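# Flip the upside-down carton so its bar code faces up

## Task

A carton sitting on top of a stack has its bar code facing downward. Flip it and set it back on top of a stack so the bar code faces up, it points the same direction as the cartons underneath, and its edges line up with theirs. Grip the cartons gently so none are crushed.

## Robot and tools

Robot: two arms, left_arm (carrying a left hand) and right_arm (carrying a right hand, the mirror of the left). Each hand has little, ring, middle and index fingers plus a thumb with two motors (thumb_bend, thumb_turn). Arm bases in the scene frame: left_arm at (+0.014, +0.352, +0.008) m, right_arm at (+0.015, -0.360, +0.029) m, each turned only slightly about z. A post stands on the floor behind the arms.

Frames. Scene frame: origin at table-top height midway between the arms, +z up, +x out over the table, left_arm on the +y side. Each arm reports end_effector_position (m) and end_effector_quat_wxyz in its own base frame. The hand point sits 0.05 m in front of the palm and 0.15 m from the wrist face; its +z runs along the straightened fingers, +y leaves the palm, +x crosses the palm away from the thumb on the right hand (toward the thumb on the left hand). Straight fingers extend 0.06 to 0.07 m past the point and lie 0.06 m behind it along -y. A wrist bracket on the little-finger side protrudes and can strike objects.

Row layout (used by execute_actions and move): one flat list of 28 numbers, all within [-1, 1], covering both arms even if one is idle. Numbers 1-6: left_arm dx, dy, dz, rx, ry, rz. 7-12: left hand little, ring, middle, index, thumb_bend, thumb_turn. 13-14: left force_limit, speed. 15-28: the same fourteen for right_arm and its hand. The six pose numbers are an offset, not a pose: measured from that arm's Hand target as it stood when the action or move began, along that Hand target's own axes. 1.0 equals 0.6 m for dx, dy, dz or 180 degrees for rx, ry, rz (one rotation vector). Every row within one action counts from the same start, and repeating an offset moves the arm further. Six zeros means no new pose request. Commanded orientation is clipped to 40 degrees from the measured one per step.

Hand numbers are absolute targets: -1 open/straight (thumb_turn -1 beside the palm), +1 closed (thumb_turn +1 opposite the fingers). force_limit maps -1 to about 0 N and +1 to 10 N at the fingertip (15 N for thumb motors). speed rises from near zero at -1 to full at +0.48 and above; full travel takes 0.49 s. For a soft grip, close at speed -0.94 or lower. With the thumb turned in front, the hand wraps objects about 0.035 to 0.065 m thick. To leave a hand unchanged, resend the eight hand numbers from its last executed row (or, before any, its hand_measured plus hand_force_limit and hand_speed). To tighten, raise force_limit and send a more-closed target; to loosen, send a target more open than hand_measured.

Tools:
- execute_actions(actions, cameras): actions is a list of actions; each action is up to 15 rows, one per 1/30 s control step, the last row held to step 15. An empty list returns camera images. cameras: names, ["all"], or [].
- move(target, speed, blend, blocking, cameras): target is one row or a list of up to 15 rows, every one offset from the same starting Hand targets. Straight-line paths, ending together, capped at 10 s. speed in m/s, 0.002 to 4.3, default 0.25 (turns at twice that in rad/s), one value or one per target. blend in m rounds corners in a list; 0 stops at each. blocking=false returns after about 0.5 s while motion continues. No obstacle avoidance.
- wait(seconds 0 to 3600, cameras): lets time pass; a running move continues.
- stop(cameras): brakes a running move.
- zoom_image(camera, region [x0, y0, x1, y1] in pixels, at most 504 by 504) on cam_high, cam_low, cam_left_wrist or cam_right_wrist.
- show_instructions(): shows the reference pages.
- finished_scene(scene 1): ends the scene permanently.
Cameras: cam_high and cam_low 896x504, the two wrist cameras 672x504.

Results: poses, Hand target (the last commanded pose after clipping; next offsets start there), joint positions, velocities and torques, and for each hand hand_measured, hand_stopped_by (moving, target, force, stalled, fault), hand_load_n (load in N, positive when pushed open; a dropped object shows as load near 0), hand_force_limit, hand_speed. A move adds a move: line such as done, off_target, moving, held or fault, plus limits (paced = pose clipped, held = steps withheld). Hands often rest 1 to 3 cm (sometimes 5 cm) short of the command, usually low, without any contact; the next execute_actions call re-requests the target, or send the remaining gap as an offset. Step readings list positions mid-action. MOTOR HOT appears near 85 °C; at 100 °C the arm goes limp for 30 to 60 s.

Avoid: dropping the carton even slightly, releasing it while moving, letting anything leave the table, fast collisions, hard pressing, arms or hands touching each other (can end the scene), squeezing fingers hard or swinging loads fast, long stretched or blocked holds that heat motors, and paths near an arm's own base that swing its elbow. Objects may occasionally be nudged by outside pushes.

Each tool is called after "Request:" in YAML: its name, and indented under it one key for each argument.

Reference images:

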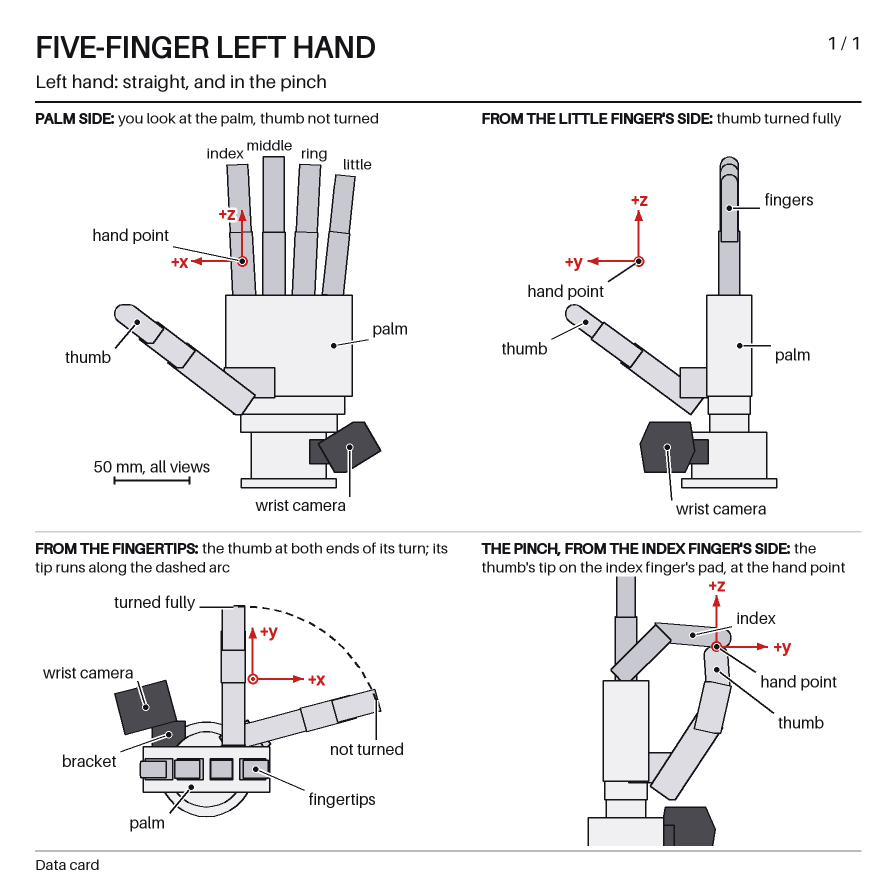

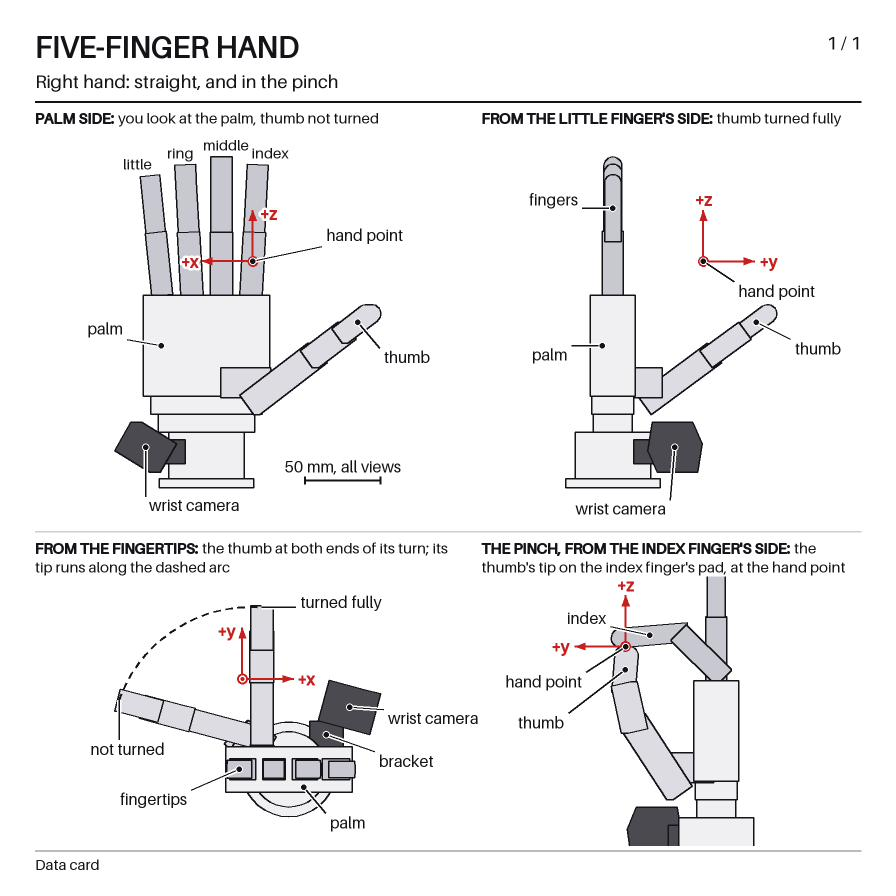

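## Session

Request:
execute_actions:
  actions: []

Scene clock: 0.00 s.
left_arm: end_effector_position=(+0.3076, -0.1314, +0.2757) hand_measured=(-1.000, -1.000, -1.000, -1.000, -1.000, -1.000) hand_load_n=(+0.0, +0.0, +0.0, +0.0, +0.0, +0.0) hand_stopped_by=(target, target, target, target, target, target) hand_force_limit=0.00 hand_speed=-0.80 end_effector_quat_wxyz=(-0.009, -0.675, +0.737, -0.020) | right_arm: end_effector_position=(+0.4742, -0.0658, +0.1229) hand_measured=(-1.000, -1.000, -1.000, -1.000, -1.000, -1.000) hand_load_n=(+0.0, +0.0, +0.0, +0.0, +0.0, +0.0) hand_stopped_by=(target, target, target, target, target, target) hand_force_limit=0.00 hand_speed=-0.80 end_effector_quat_wxyz=(+0.040, -0.320, +0.946, +0.012)
Joint positions: left_arm=[-0.259 1.331 1.407 -1.624 0.037 -0.172] | right_arm=[-0.29 1.665 1.364 -1.217 -0.066 0.63]
Joint velocities: within noise
Joint torques (N m): no reading
Heat: left arm: hottest wrist yaw 28 °C; right arm: hottest wrist roll 30 °C.
Hand target: left_arm +0.3124, -0.1327, +0.2805; -0.005, -0.675, +0.737, -0.026 | right_arm +0.4824, -0.0682, +0.1337; +0.053, -0.320, +0.946, +0.003

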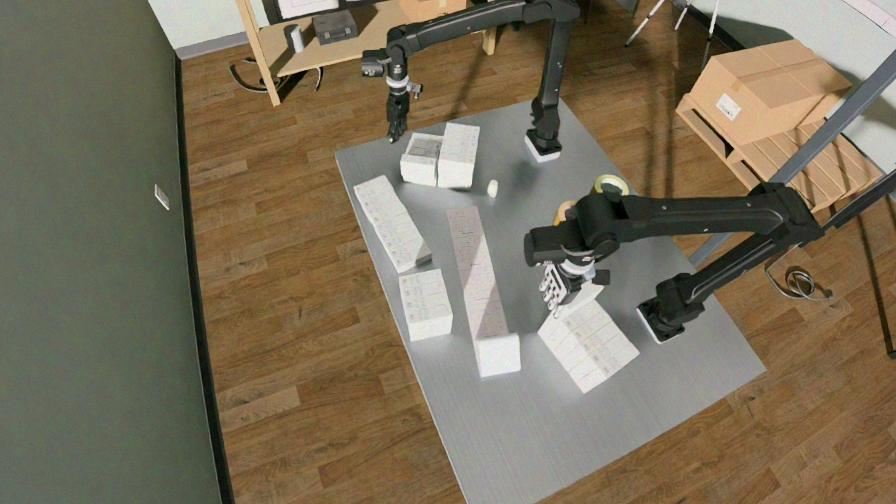

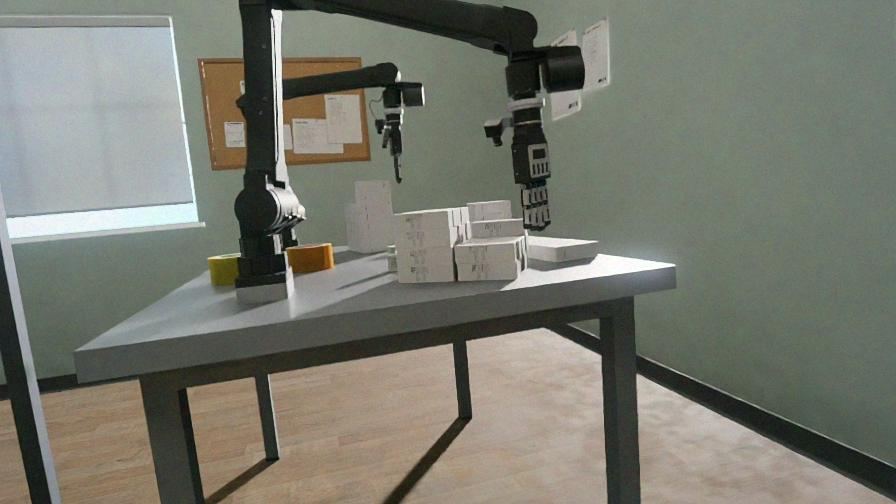

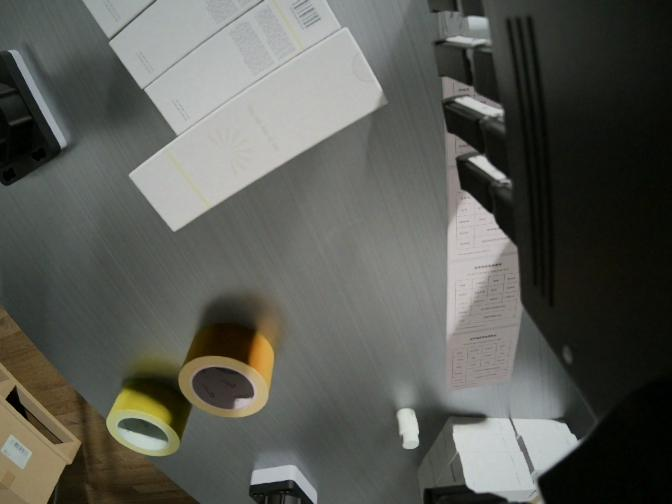

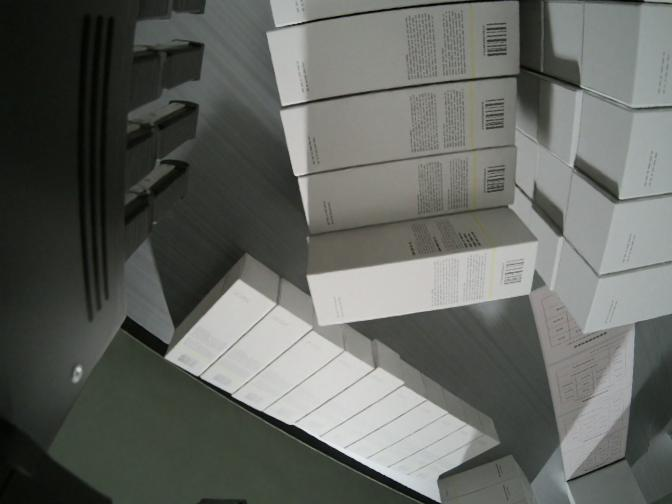

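Request:
zoom_image:
  camera: "cam_high"
  region: [330, 100, 680, 400]

Request:
zoom_image:
  camera: "cam_low"
  region: [330, 150, 630, 320]

Request:
zoom_image:
  camera: "cam_left_wrist"
  region: [0, 0, 504, 504]

Request:
zoom_image:
  camera: "cam_right_wrist"
  region: [168, 0, 672, 504]

Scaled by 1.440 from the camera's image (finer frame: 1280x720).

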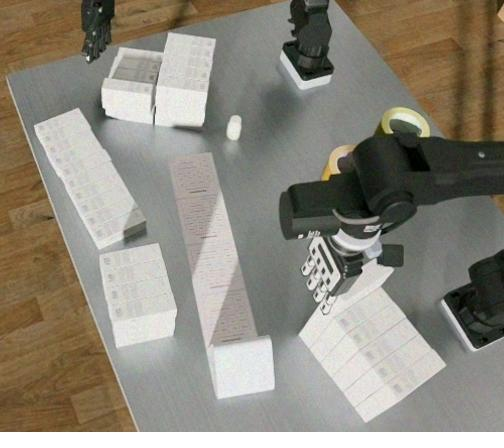

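Scaled by 1.680 from the camera's image (finer frame: 1280x720).

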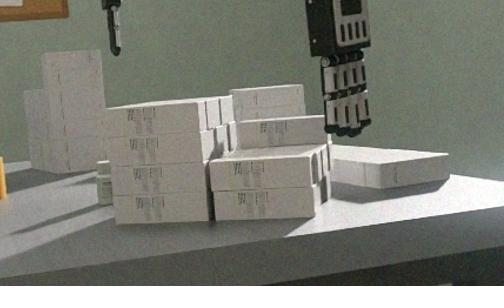

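Scaled by 1.000.

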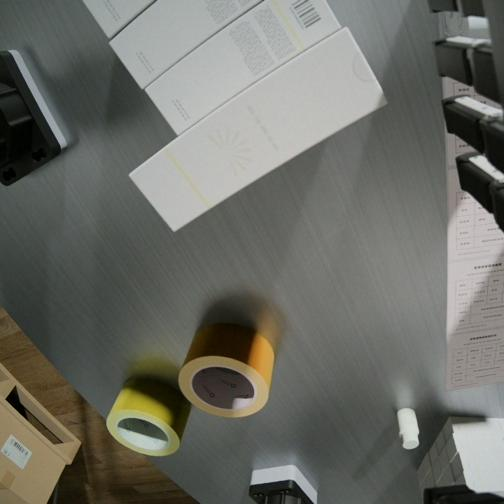

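Scaled by 1.000.

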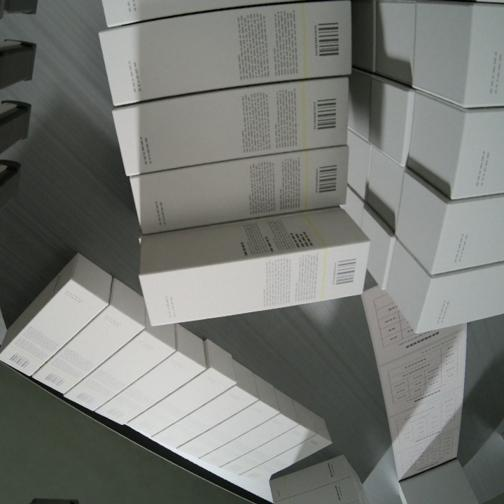

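Request:
zoom_image:
  camera: "cam_high"
  region: [520, 240, 680, 400]

Request:
zoom_image:
  camera: "cam_high"
  region: [380, 100, 540, 260]

Request:
zoom_image:
  camera: "cam_high"
  region: [340, 160, 540, 390]

Request:
zoom_image:
  camera: "cam_low"
  region: [340, 170, 490, 290]

Request:
zoom_image:
  camera: "cam_low"
  region: [450, 170, 610, 290]

Request:
zoom_image:
  camera: "cam_left_wrist"
  region: [100, 0, 400, 240]

Request:
zoom_image:
  camera: "cam_right_wrist"
  region: [260, 0, 560, 240]

Request:
zoom_image:
  camera: "cam_right_wrist"
  region: [150, 200, 550, 504]

Scaled by 3.150 from the camera's image (finer frame: 1280x720).

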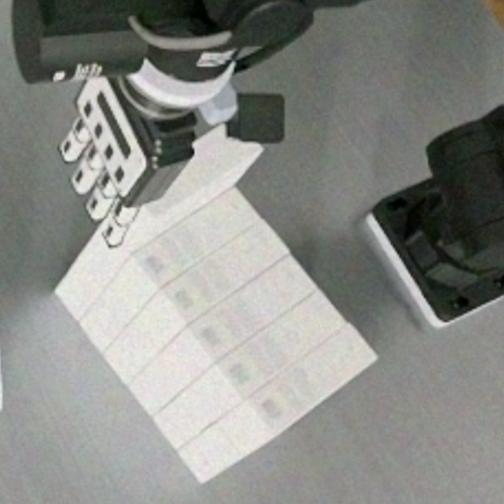

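Scaled by 3.150 from the camera's image (finer frame: 1280x720).

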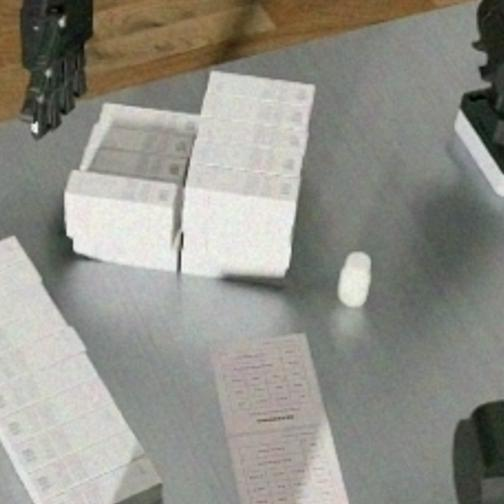

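Scaled by 2.191 from the camera's image (finer frame: 1280x720).

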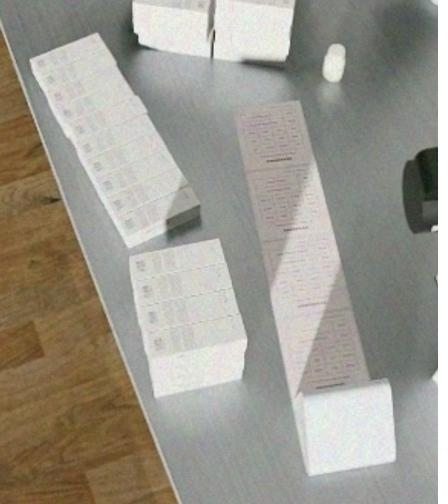

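Scaled by 3.360 from the camera's image (finer frame: 1280x720).

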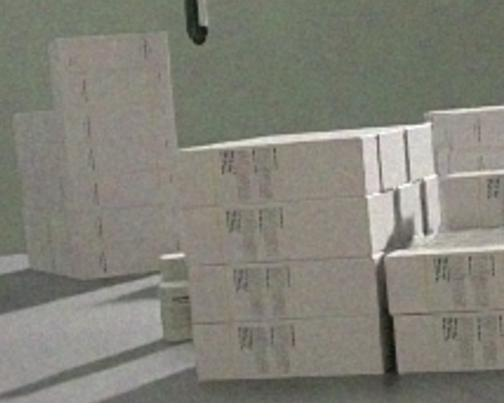

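Scaled by 3.150 from the camera's image (finer frame: 1280x720).

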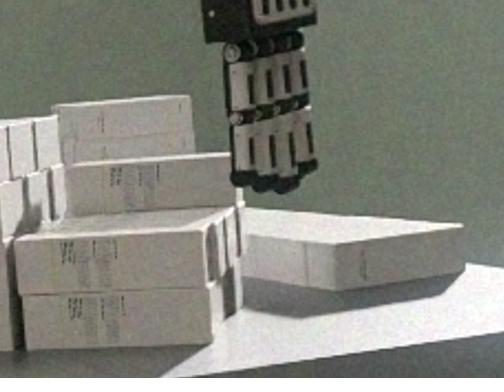

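Scaled by 1.680 from the camera's image (finer frame: 960x720).

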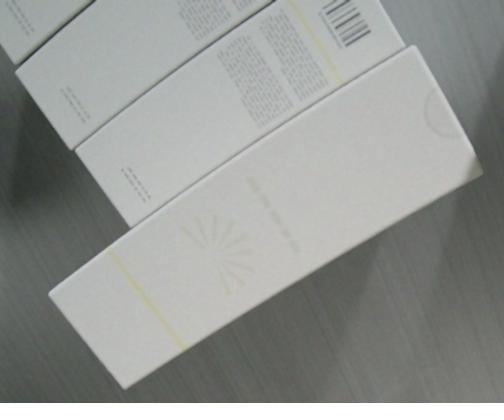

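Scaled by 1.680 from the camera's image (finer frame: 960x720).

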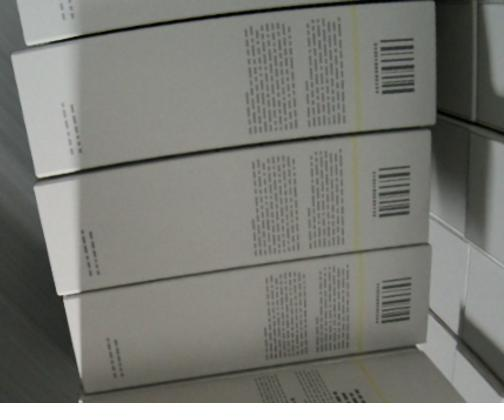

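Scaled by 1.260 from the camera's image (finer frame: 960x720).

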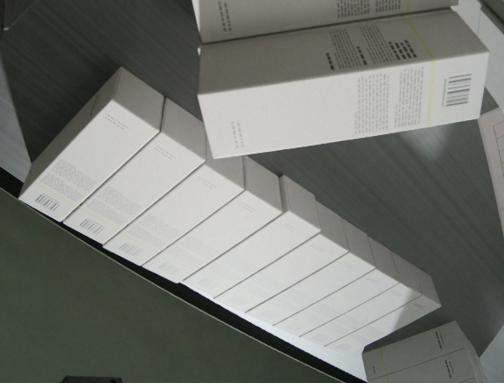

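Request:
move:
  target: [0,-0.13,-0.25,0,0,0,-1,-1,-1,-1,-1,-1,0,-0.8,0,0,0,0,0,0,-1,-1,-1,-1,-1,-1,0,-0.8]
  cameras: ["all"]

Scene clock: 39.03 s.
left_arm: end_effector_position=(+0.3831, -0.1351, +0.4214) hand_measured=(-1.000, -1.000, -1.000, -1.000, -1.000, -1.000) hand_load_n=(+0.0, +0.0, +0.0, +0.0, +0.0, +0.0) hand_stopped_by=(target, target, target, target, target, target) hand_force_limit=0.00 hand_speed=-0.80 end_effector_quat_wxyz=(-0.071, +0.672, -0.717, +0.170) | right_arm: end_effector_position=(+0.4742, -0.0658, +0.1229) hand_measured=(-1.000, -1.000, -1.000, -1.000, -1.000, -1.000) hand_load_n=(+0.0, +0.0, +0.0, +0.0, +0.0, +0.0) hand_stopped_by=(target, target, target, target, target, target) hand_force_limit=0.00 hand_speed=-0.80 end_effector_quat_wxyz=(+0.040, -0.320, +0.946, +0.012)
Joint positions: left_arm=[-0.203 1.387 1.857 -1.679 0.078 -0.152] | right_arm=[-0.29 1.665 1.364 -1.217 -0.066 0.63]
Joint torques (N m): left_arm=[-0.09 -11.11 11.29 0.5 0.12 -0.04] | right_arm=[0.26 -15.33 10.09 0.35 -0.02 0.2]
Heat: left arm: hottest wrist yaw 28 °C; right arm: hottest elbow 33 °C.
Hand target: left_arm +0.3860, -0.1327, +0.4326; +0.005, +0.675, -0.737, +0.026 | right_arm +0.4824, -0.0682, +0.1337; +0.053, -0.320, +0.946, +0.003
Off the commanded pose: left_arm 0.012 m, 19 deg | right_arm 0.014 m, 2 deg.
joint sent to its limit (left arm) — joint 4 (wrist pitch), lower limit. The joint targets are off in orientation, not in position.
move: off_target (left_arm)

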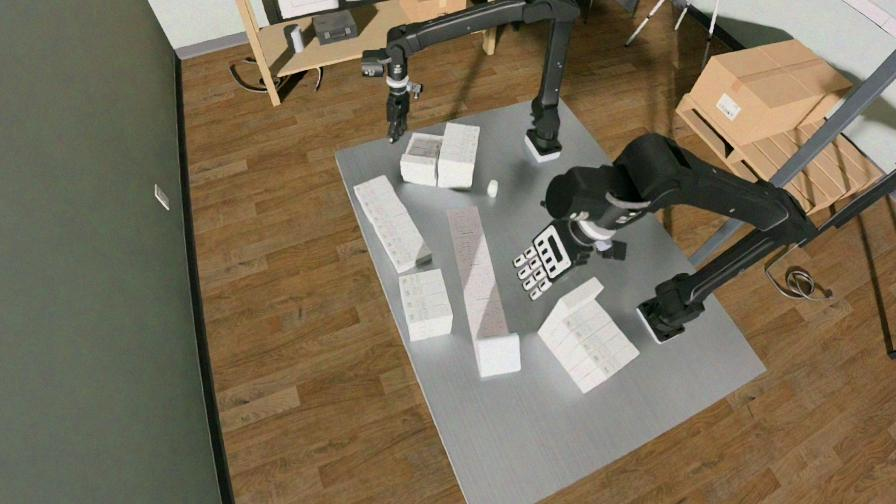

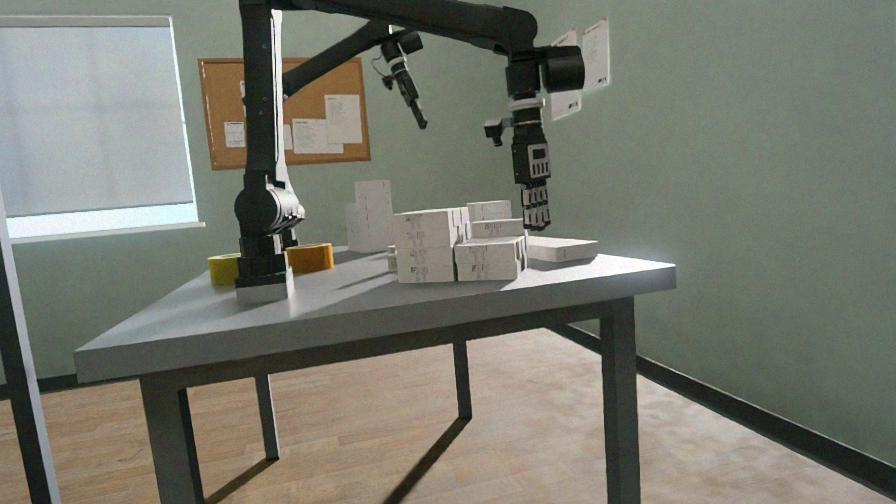

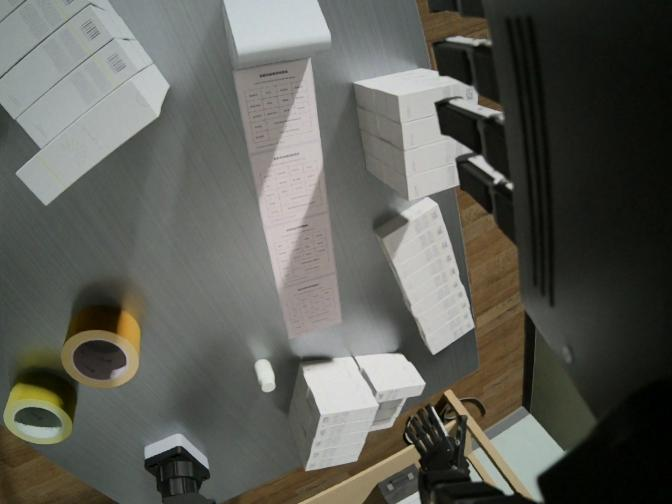

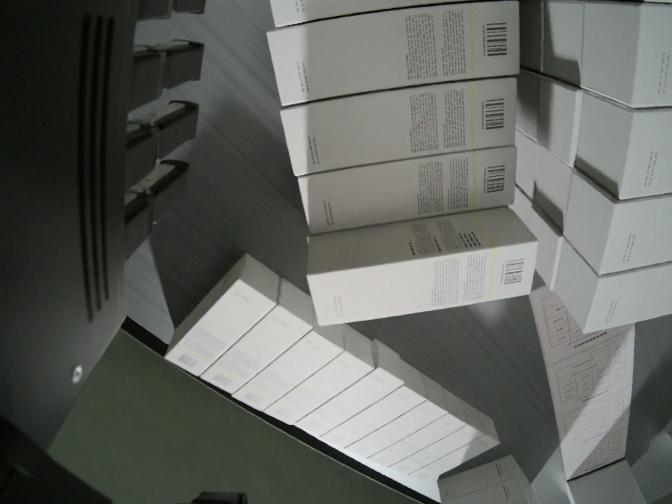

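Request:
zoom_image:
  camera: "cam_left_wrist"
  region: [0, 0, 340, 220]

Request:
zoom_image:
  camera: "cam_left_wrist"
  region: [270, 50, 500, 250]

Request:
zoom_image:
  camera: "cam_high"
  region: [520, 260, 660, 400]

Request:
zoom_image:
  camera: "cam_left_wrist"
  region: [250, 320, 450, 480]

Scaled by 1.482 from the camera's image (finer frame: 960x720).

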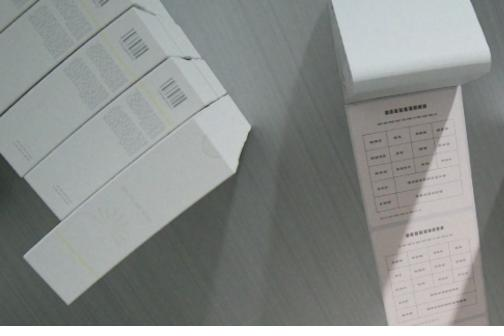

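Scaled by 2.191 from the camera's image (finer frame: 960x720).

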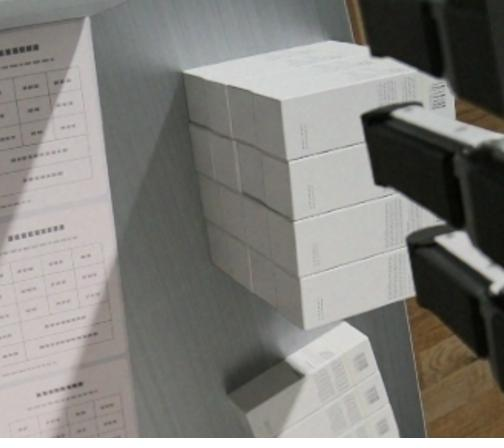

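Scaled by 3.600 from the camera's image (finer frame: 1280x720).

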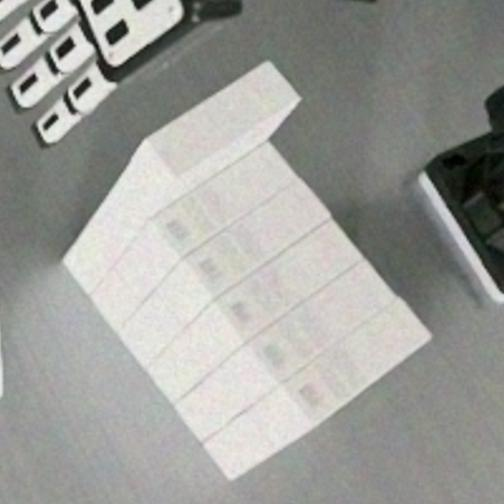

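Scaled by 2.520 from the camera's image (finer frame: 960x720).

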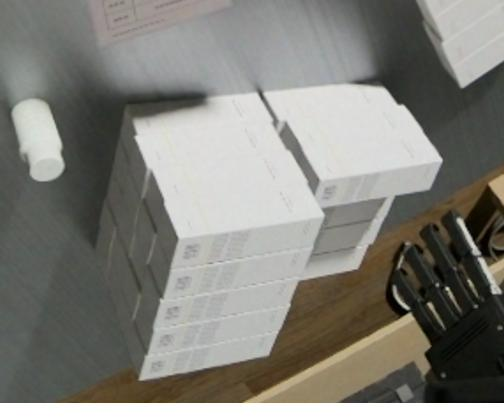

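Request:
zoom_image:
  camera: "cam_low"
  region: [330, 165, 420, 285]

Request:
zoom_image:
  camera: "cam_left_wrist"
  region: [0, 0, 180, 220]

Scaled by 4.200 from the camera's image (finer frame: 1280x720).

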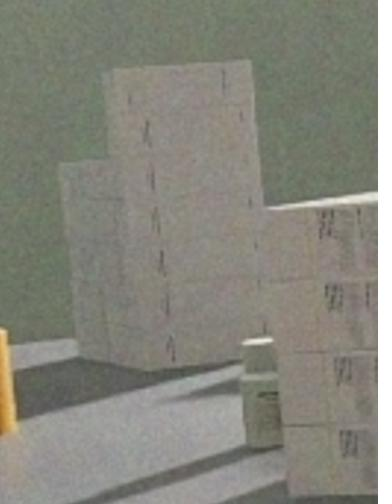

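Scaled by 2.291 from the camera's image (finer frame: 960x720).

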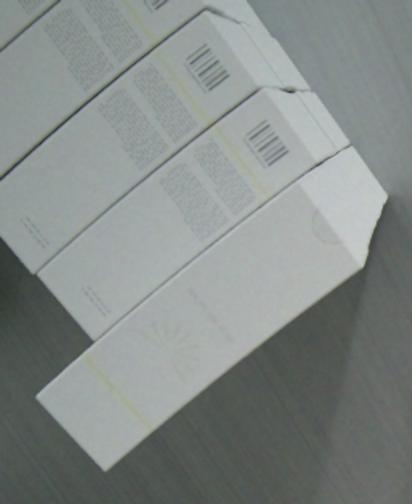

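Request:
move:
  target: [0.225,0.125,0.242,0,0,0.411,-1,-1,-1,-1,-1,1,0,-0.4,0,0,0,0,0,0,-1,-1,-1,-1,-1,-1,0,-0.8]
  cameras: ["all"]

Scene clock: 231.23 s.
left_arm: end_effector_position=(+0.2997, -0.2632, +0.2987) hand_measured=(-1.000, -1.000, -1.000, -1.000, -1.000, +1.000) hand_load_n=(+0.0, +0.0, +0.0, +0.0, +0.0, +0.0) hand_stopped_by=(target, target, target, target, target, target) hand_force_limit=0.00 hand_speed=-0.40 end_effector_quat_wxyz=(+0.012, -0.102, +0.994, -0.026) | right_arm: end_effector_position=(+0.4742, -0.0658, +0.1229) hand_measured=(-1.000, -1.000, -1.000, -1.000, -1.000, -1.000) hand_load_n=(+0.0, +0.0, +0.0, +0.0, +0.0, +0.0) hand_stopped_by=(target, target, target, target, target, target) hand_force_limit=0.00 hand_speed=-0.80 end_effector_quat_wxyz=(+0.040, -0.320, +0.946, +0.012)
Joint positions: left_arm=[-0.737 1.528 1.681 -1.67 0.017 0.629] | right_arm=[-0.29 1.665 1.364 -1.217 -0.066 0.63]
Joint torques (N m): left_arm=[-0.85 -13.45 8.34 0.96 -0.11 -0.02] | right_arm=[0.32 -15.38 10.11 0.36 -0.02 0.19]
Heat: left arm: hottest elbow 34 °C; right arm: hottest elbow 34 °C.
Hand target: left_arm +0.3034, -0.2671, +0.2911; +0.011, -0.096, +0.995, -0.024 | right_arm +0.4824, -0.0682, +0.1337; +0.053, -0.320, +0.946, +0.003
Off the commanded pose: left_arm 0.009 m, 1 deg | right_arm 0.014 m, 2 deg.
move: done

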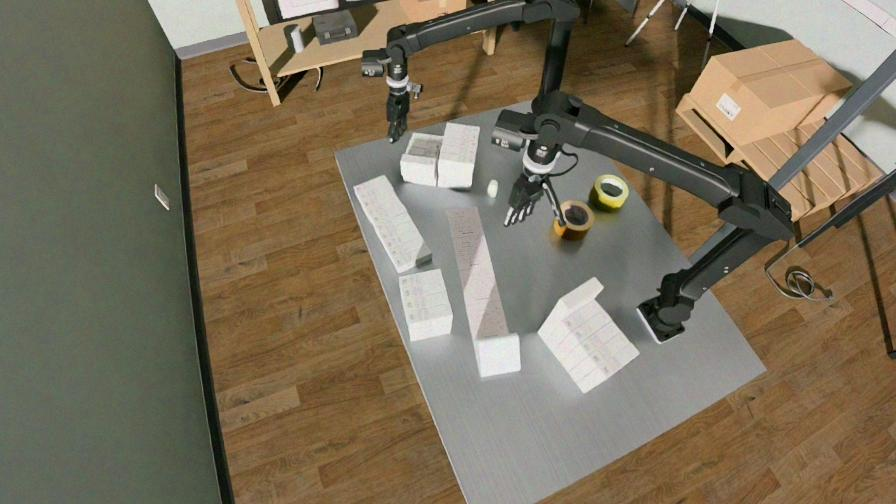

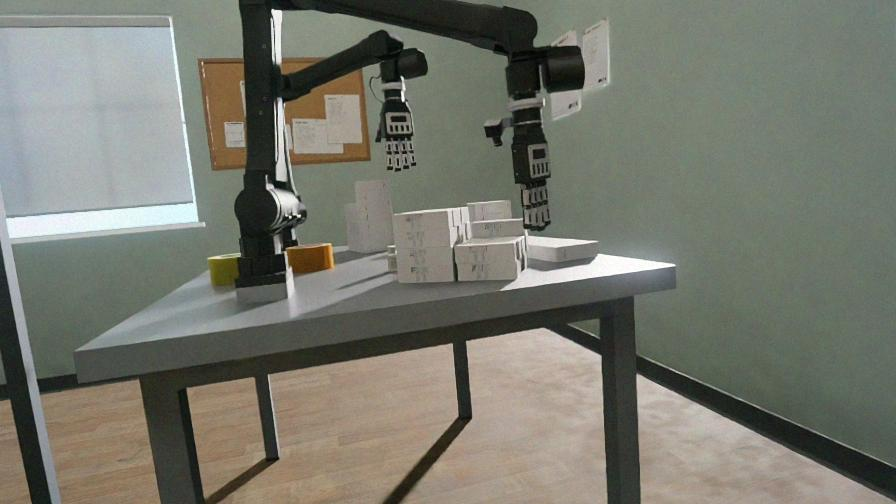

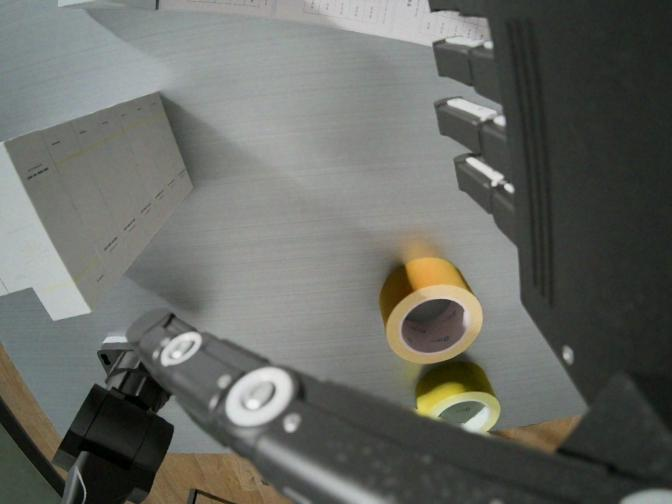

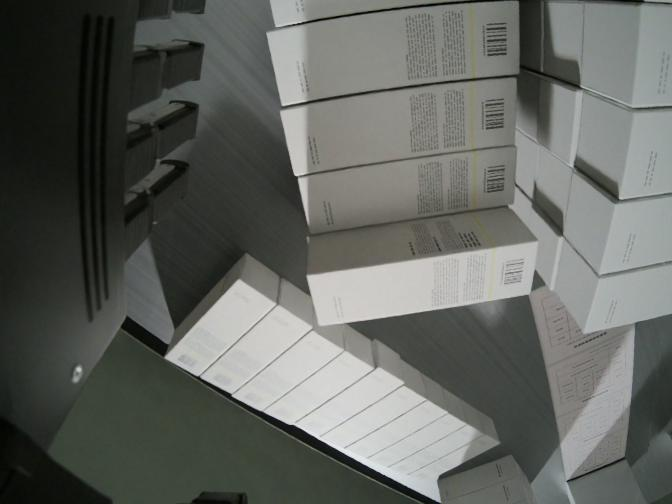

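Request:
zoom_image:
  camera: "cam_left_wrist"
  region: [0, 70, 220, 330]

Request:
zoom_image:
  camera: "cam_high"
  region: [480, 100, 660, 260]

Scaled by 1.938 from the camera's image (finer frame: 960x720).

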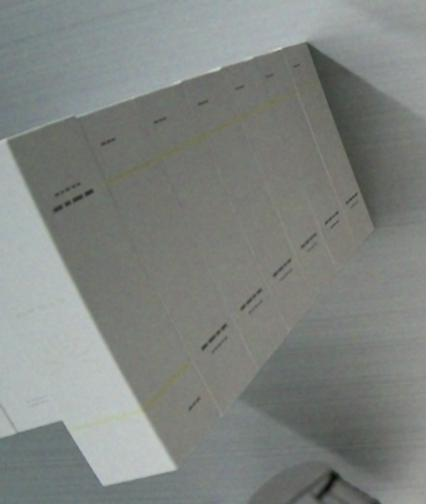

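Scaled by 2.800 from the camera's image (finer frame: 1280x720).

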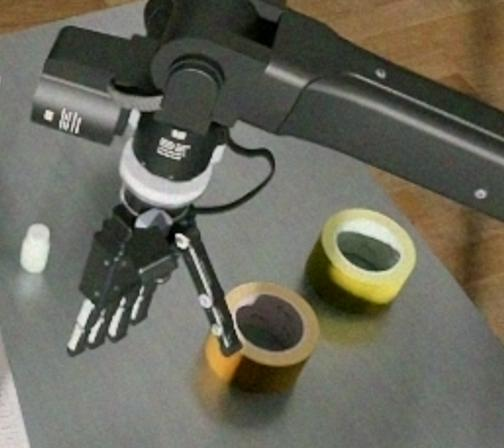

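Request:
move:
  target: [-0.042,0.226,0.100,0,0,0,-1,-1,-1,-1,-1,1,0,-0.4,0,0,0,0,0,0,-1,-1,-1,-1,-1,-1,0,-0.8]
  speed: 0.15
  cameras: ["all"]

Scene clock: 257.23 s.
left_arm: end_effector_position=(+0.3021, -0.1333, +0.2257) hand_measured=(-1.000, -1.000, -1.000, -1.000, -1.000, +1.000) hand_load_n=(+0.0, +0.0, +0.0, +0.0, -0.5, +0.0) hand_stopped_by=(target, target, target, target, target, target) hand_force_limit=0.00 hand_speed=-0.40 end_effector_quat_wxyz=(+0.006, -0.098, +0.995, -0.019) | right_arm: end_effector_position=(+0.4742, -0.0658, +0.1229) hand_measured=(-1.000, -1.000, -1.000, -1.000, -1.000, -1.000) hand_load_n=(+0.0, +0.0, +0.0, +0.0, +0.0, +0.0) hand_stopped_by=(target, target, target, target, target, target) hand_force_limit=0.00 hand_speed=-0.80 end_effector_quat_wxyz=(+0.040, -0.320, +0.946, +0.012)
Joint positions: left_arm=[-0.483 1.341 1.292 -1.492 0.025 0.892] | right_arm=[-0.29 1.665 1.364 -1.217 -0.066 0.63]
Joint torques (N m): left_arm=[-0.21 -11.93 8.14 0.91 0.04 0] | right_arm=[0.32 -15.33 10.04 0.34 -0.01 0.2]
Heat: left arm: hottest elbow 32 °C; right arm: hottest elbow 34 °C.
Hand target: left_arm +0.3040, -0.1320, +0.2249; +0.011, -0.096, +0.995, -0.024 | right_arm +0.4824, -0.0682, +0.1337; +0.053, -0.320, +0.946, +0.003
Off the commanded pose: left_arm 0.002 m, 1 deg | right_arm 0.014 m, 2 deg.
move: done

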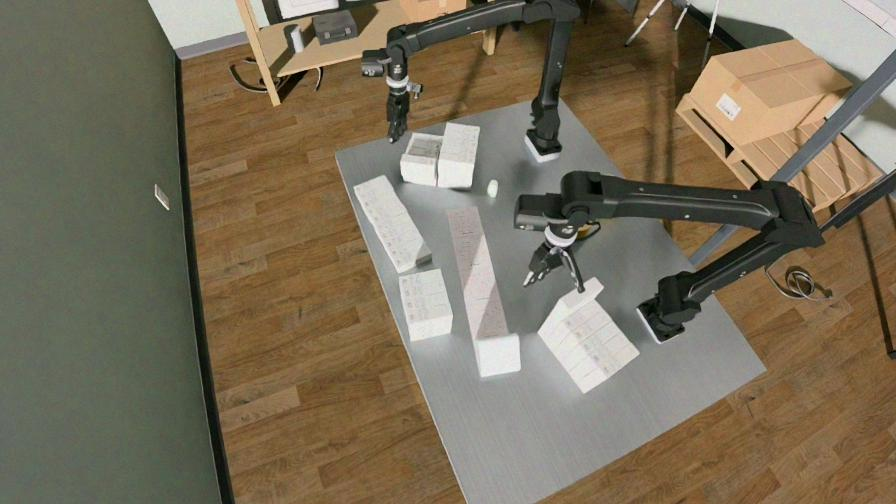

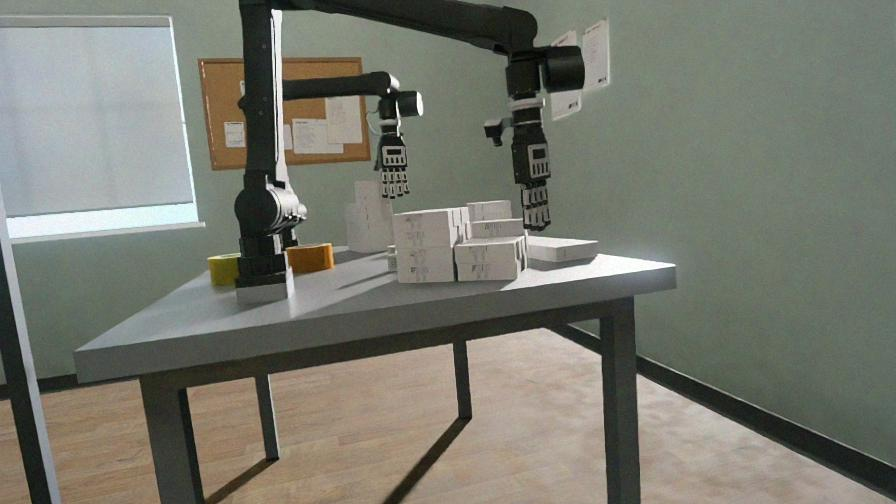

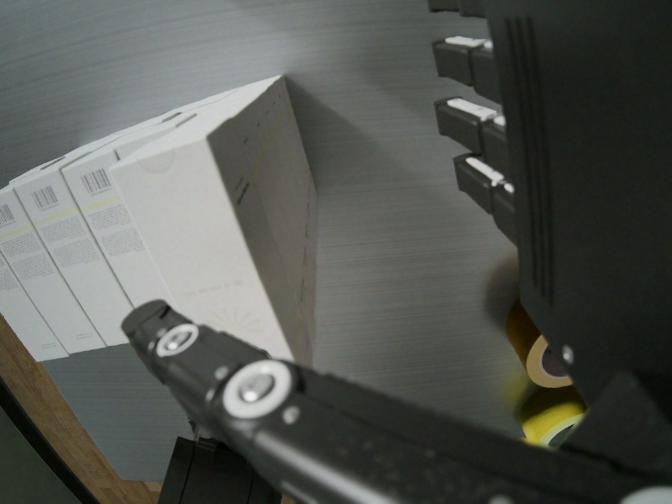

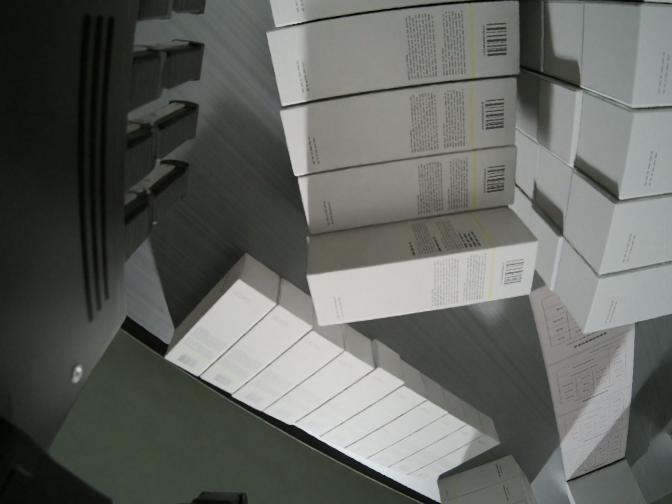

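Request:
zoom_image:
  camera: "cam_left_wrist"
  region: [80, 60, 360, 400]

Scaled by 1.482 from the camera's image (finer frame: 960x720).

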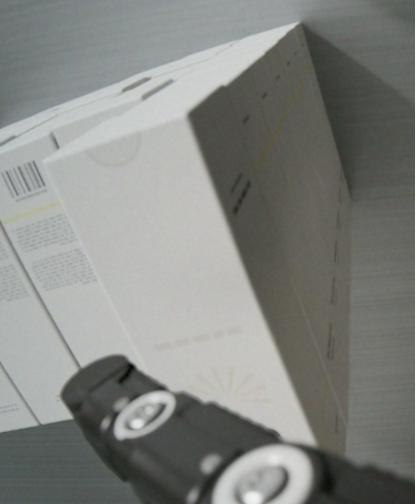

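Request:
move:
  target: [0.025,0.1,-0.004,-0.0124,0.0026,0,-1,-1,-1,-1,-1,1,0,-0.4,0,0,0,0,0,0,-1,-1,-1,-1,-1,-1,0,-0.8]
  speed: 0.08
  cameras: ["all"]

Scene clock: 284.90 s.
left_arm: end_effector_position=(+0.2822, -0.0810, +0.2242) hand_measured=(-1.000, -1.000, -1.000, -1.000, -1.000, +1.000) hand_load_n=(+0.0, +0.0, +0.0, +0.0, +0.0, +0.0) hand_stopped_by=(target, target, target, target, target, target) hand_force_limit=0.00 hand_speed=-0.40 end_effector_quat_wxyz=(+0.011, -0.097, +0.995, -0.009) | right_arm: end_effector_position=(+0.4742, -0.0658, +0.1229) hand_measured=(-1.000, -1.000, -1.000, -1.000, -1.000, -1.000) hand_load_n=(+0.0, +0.0, +0.0, +0.0, +0.0, +0.0) hand_stopped_by=(target, target, target, target, target, target) hand_force_limit=0.00 hand_speed=-0.80 end_effector_quat_wxyz=(+0.040, -0.320, +0.946, +0.012)
Joint positions: left_arm=[-0.388 1.236 1.193 -1.5 0.005 0.989] | right_arm=[-0.29 1.665 1.364 -1.217 -0.066 0.63]
Joint torques (N m): left_arm=[-0.09 -9.88 8.12 -0.05 -0.12 -0.04] | right_arm=[0.44 -15.44 10.1 0.32 -0.01 0.2]
Heat: left arm: hottest elbow 32 °C; right arm: hottest elbow 34 °C.
Hand target: left_arm +0.2777, -0.0759, +0.2241; +0.005, -0.096, +0.995, -0.005 | right_arm +0.4824, -0.0682, +0.1337; +0.053, -0.320, +0.946, +0.003
Off the commanded pose: left_arm 0.007 m, 1 deg | right_arm 0.014 m, 2 deg.
move: done

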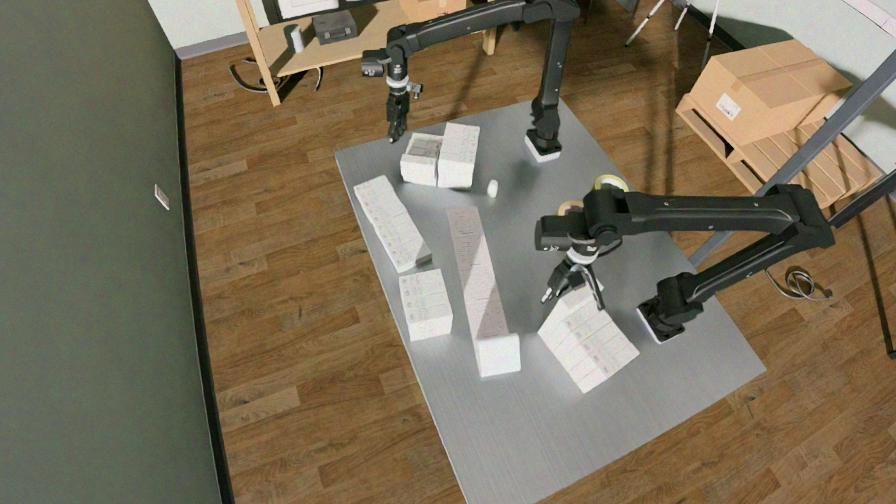

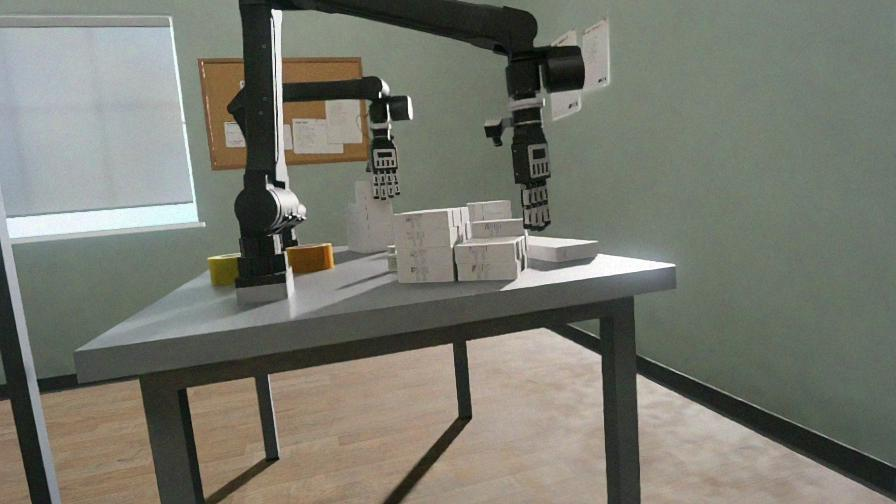

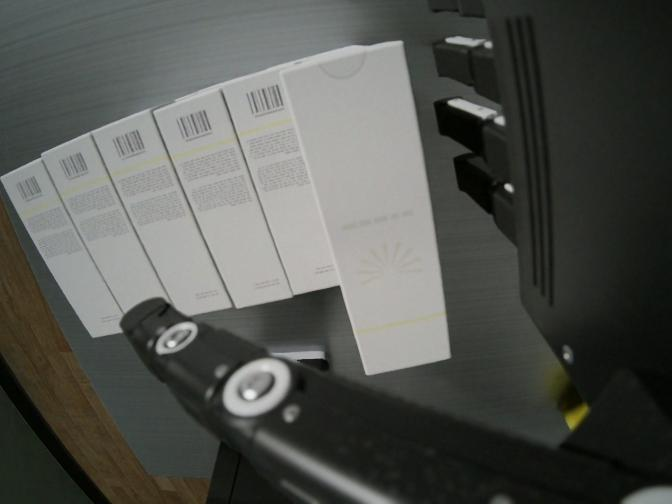

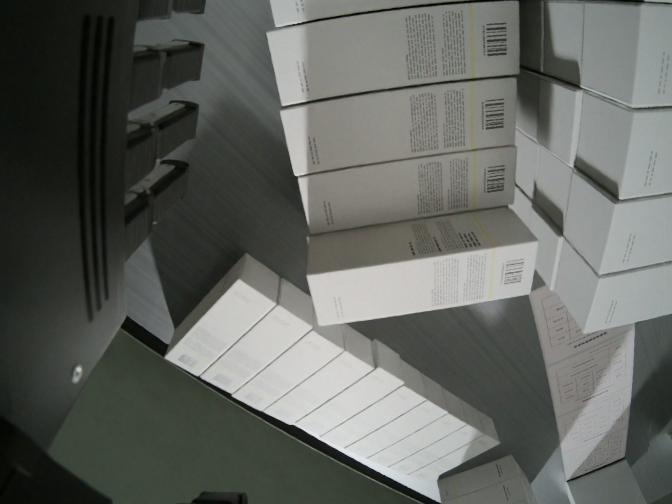

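Request:
move:
  target:
    - [0.013,0.0,0.0275,0,0,0,-1,-1,-1,-1,-1,1,0,-0.4,0,0,0,0,0,0,-1,-1,-1,-1,-1,-1,0,-0.8]
    - [0.013,0.018,0.0275,0,0,0,-1,-1,-1,-1,-1,1,0,-0.4,0,0,0,0,0,0,-1,-1,-1,-1,-1,-1,0,-0.8]
  speed: 0.05
  cameras: ["cam_left_wrist"]

Scene clock: 297.83 s.
left_arm: end_effector_position=(+0.2667, -0.0694, +0.2086) hand_measured=(-1.000, -1.000, -1.000, -1.000, -1.000, +1.000) hand_load_n=(+0.0, +0.0, +0.0, +0.0, +0.0, +0.0) hand_stopped_by=(target, target, target, target, target, target) hand_force_limit=0.00 hand_speed=-0.40 end_effector_quat_wxyz=(+0.000, -0.097, +0.995, -0.003) | right_arm: end_effector_position=(+0.4742, -0.0658, +0.1229) hand_measured=(-1.000, -1.000, -1.000, -1.000, -1.000, -1.000) hand_load_n=(+0.0, +0.0, +0.0, +0.0, +0.0, +0.0) hand_stopped_by=(target, target, target, target, target, target) hand_force_limit=0.00 hand_speed=-0.80 end_effector_quat_wxyz=(+0.040, -0.320, +0.946, +0.012)
Joint positions: left_arm=[-0.374 1.207 1.125 -1.486 0.004 1.003] | right_arm=[-0.29 1.665 1.364 -1.217 -0.066 0.63]
Joint torques (N m): left_arm=[-0.09 -9.23 8.08 0.77 -0.1 -0.02] | right_arm=[0.38 -15.38 10.06 0.34 -0.02 0.2]
Heat: left arm: hottest elbow 31 °C; right arm: hottest elbow 34 °C.
Hand target: left_arm +0.2682, -0.0669, +0.2073; +0.005, -0.096, +0.995, -0.005 | right_arm +0.4824, -0.0682, +0.1337; +0.053, -0.320, +0.946, +0.003
Off the commanded pose: left_arm 0.003 m, 1 deg | right_arm 0.014 m, 2 deg.
move: done

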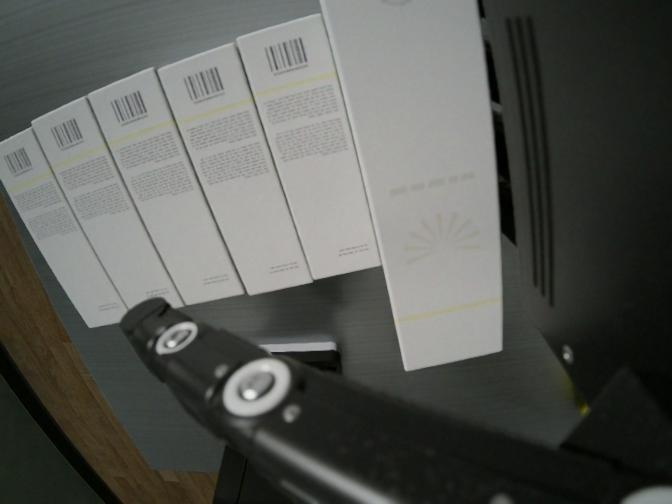

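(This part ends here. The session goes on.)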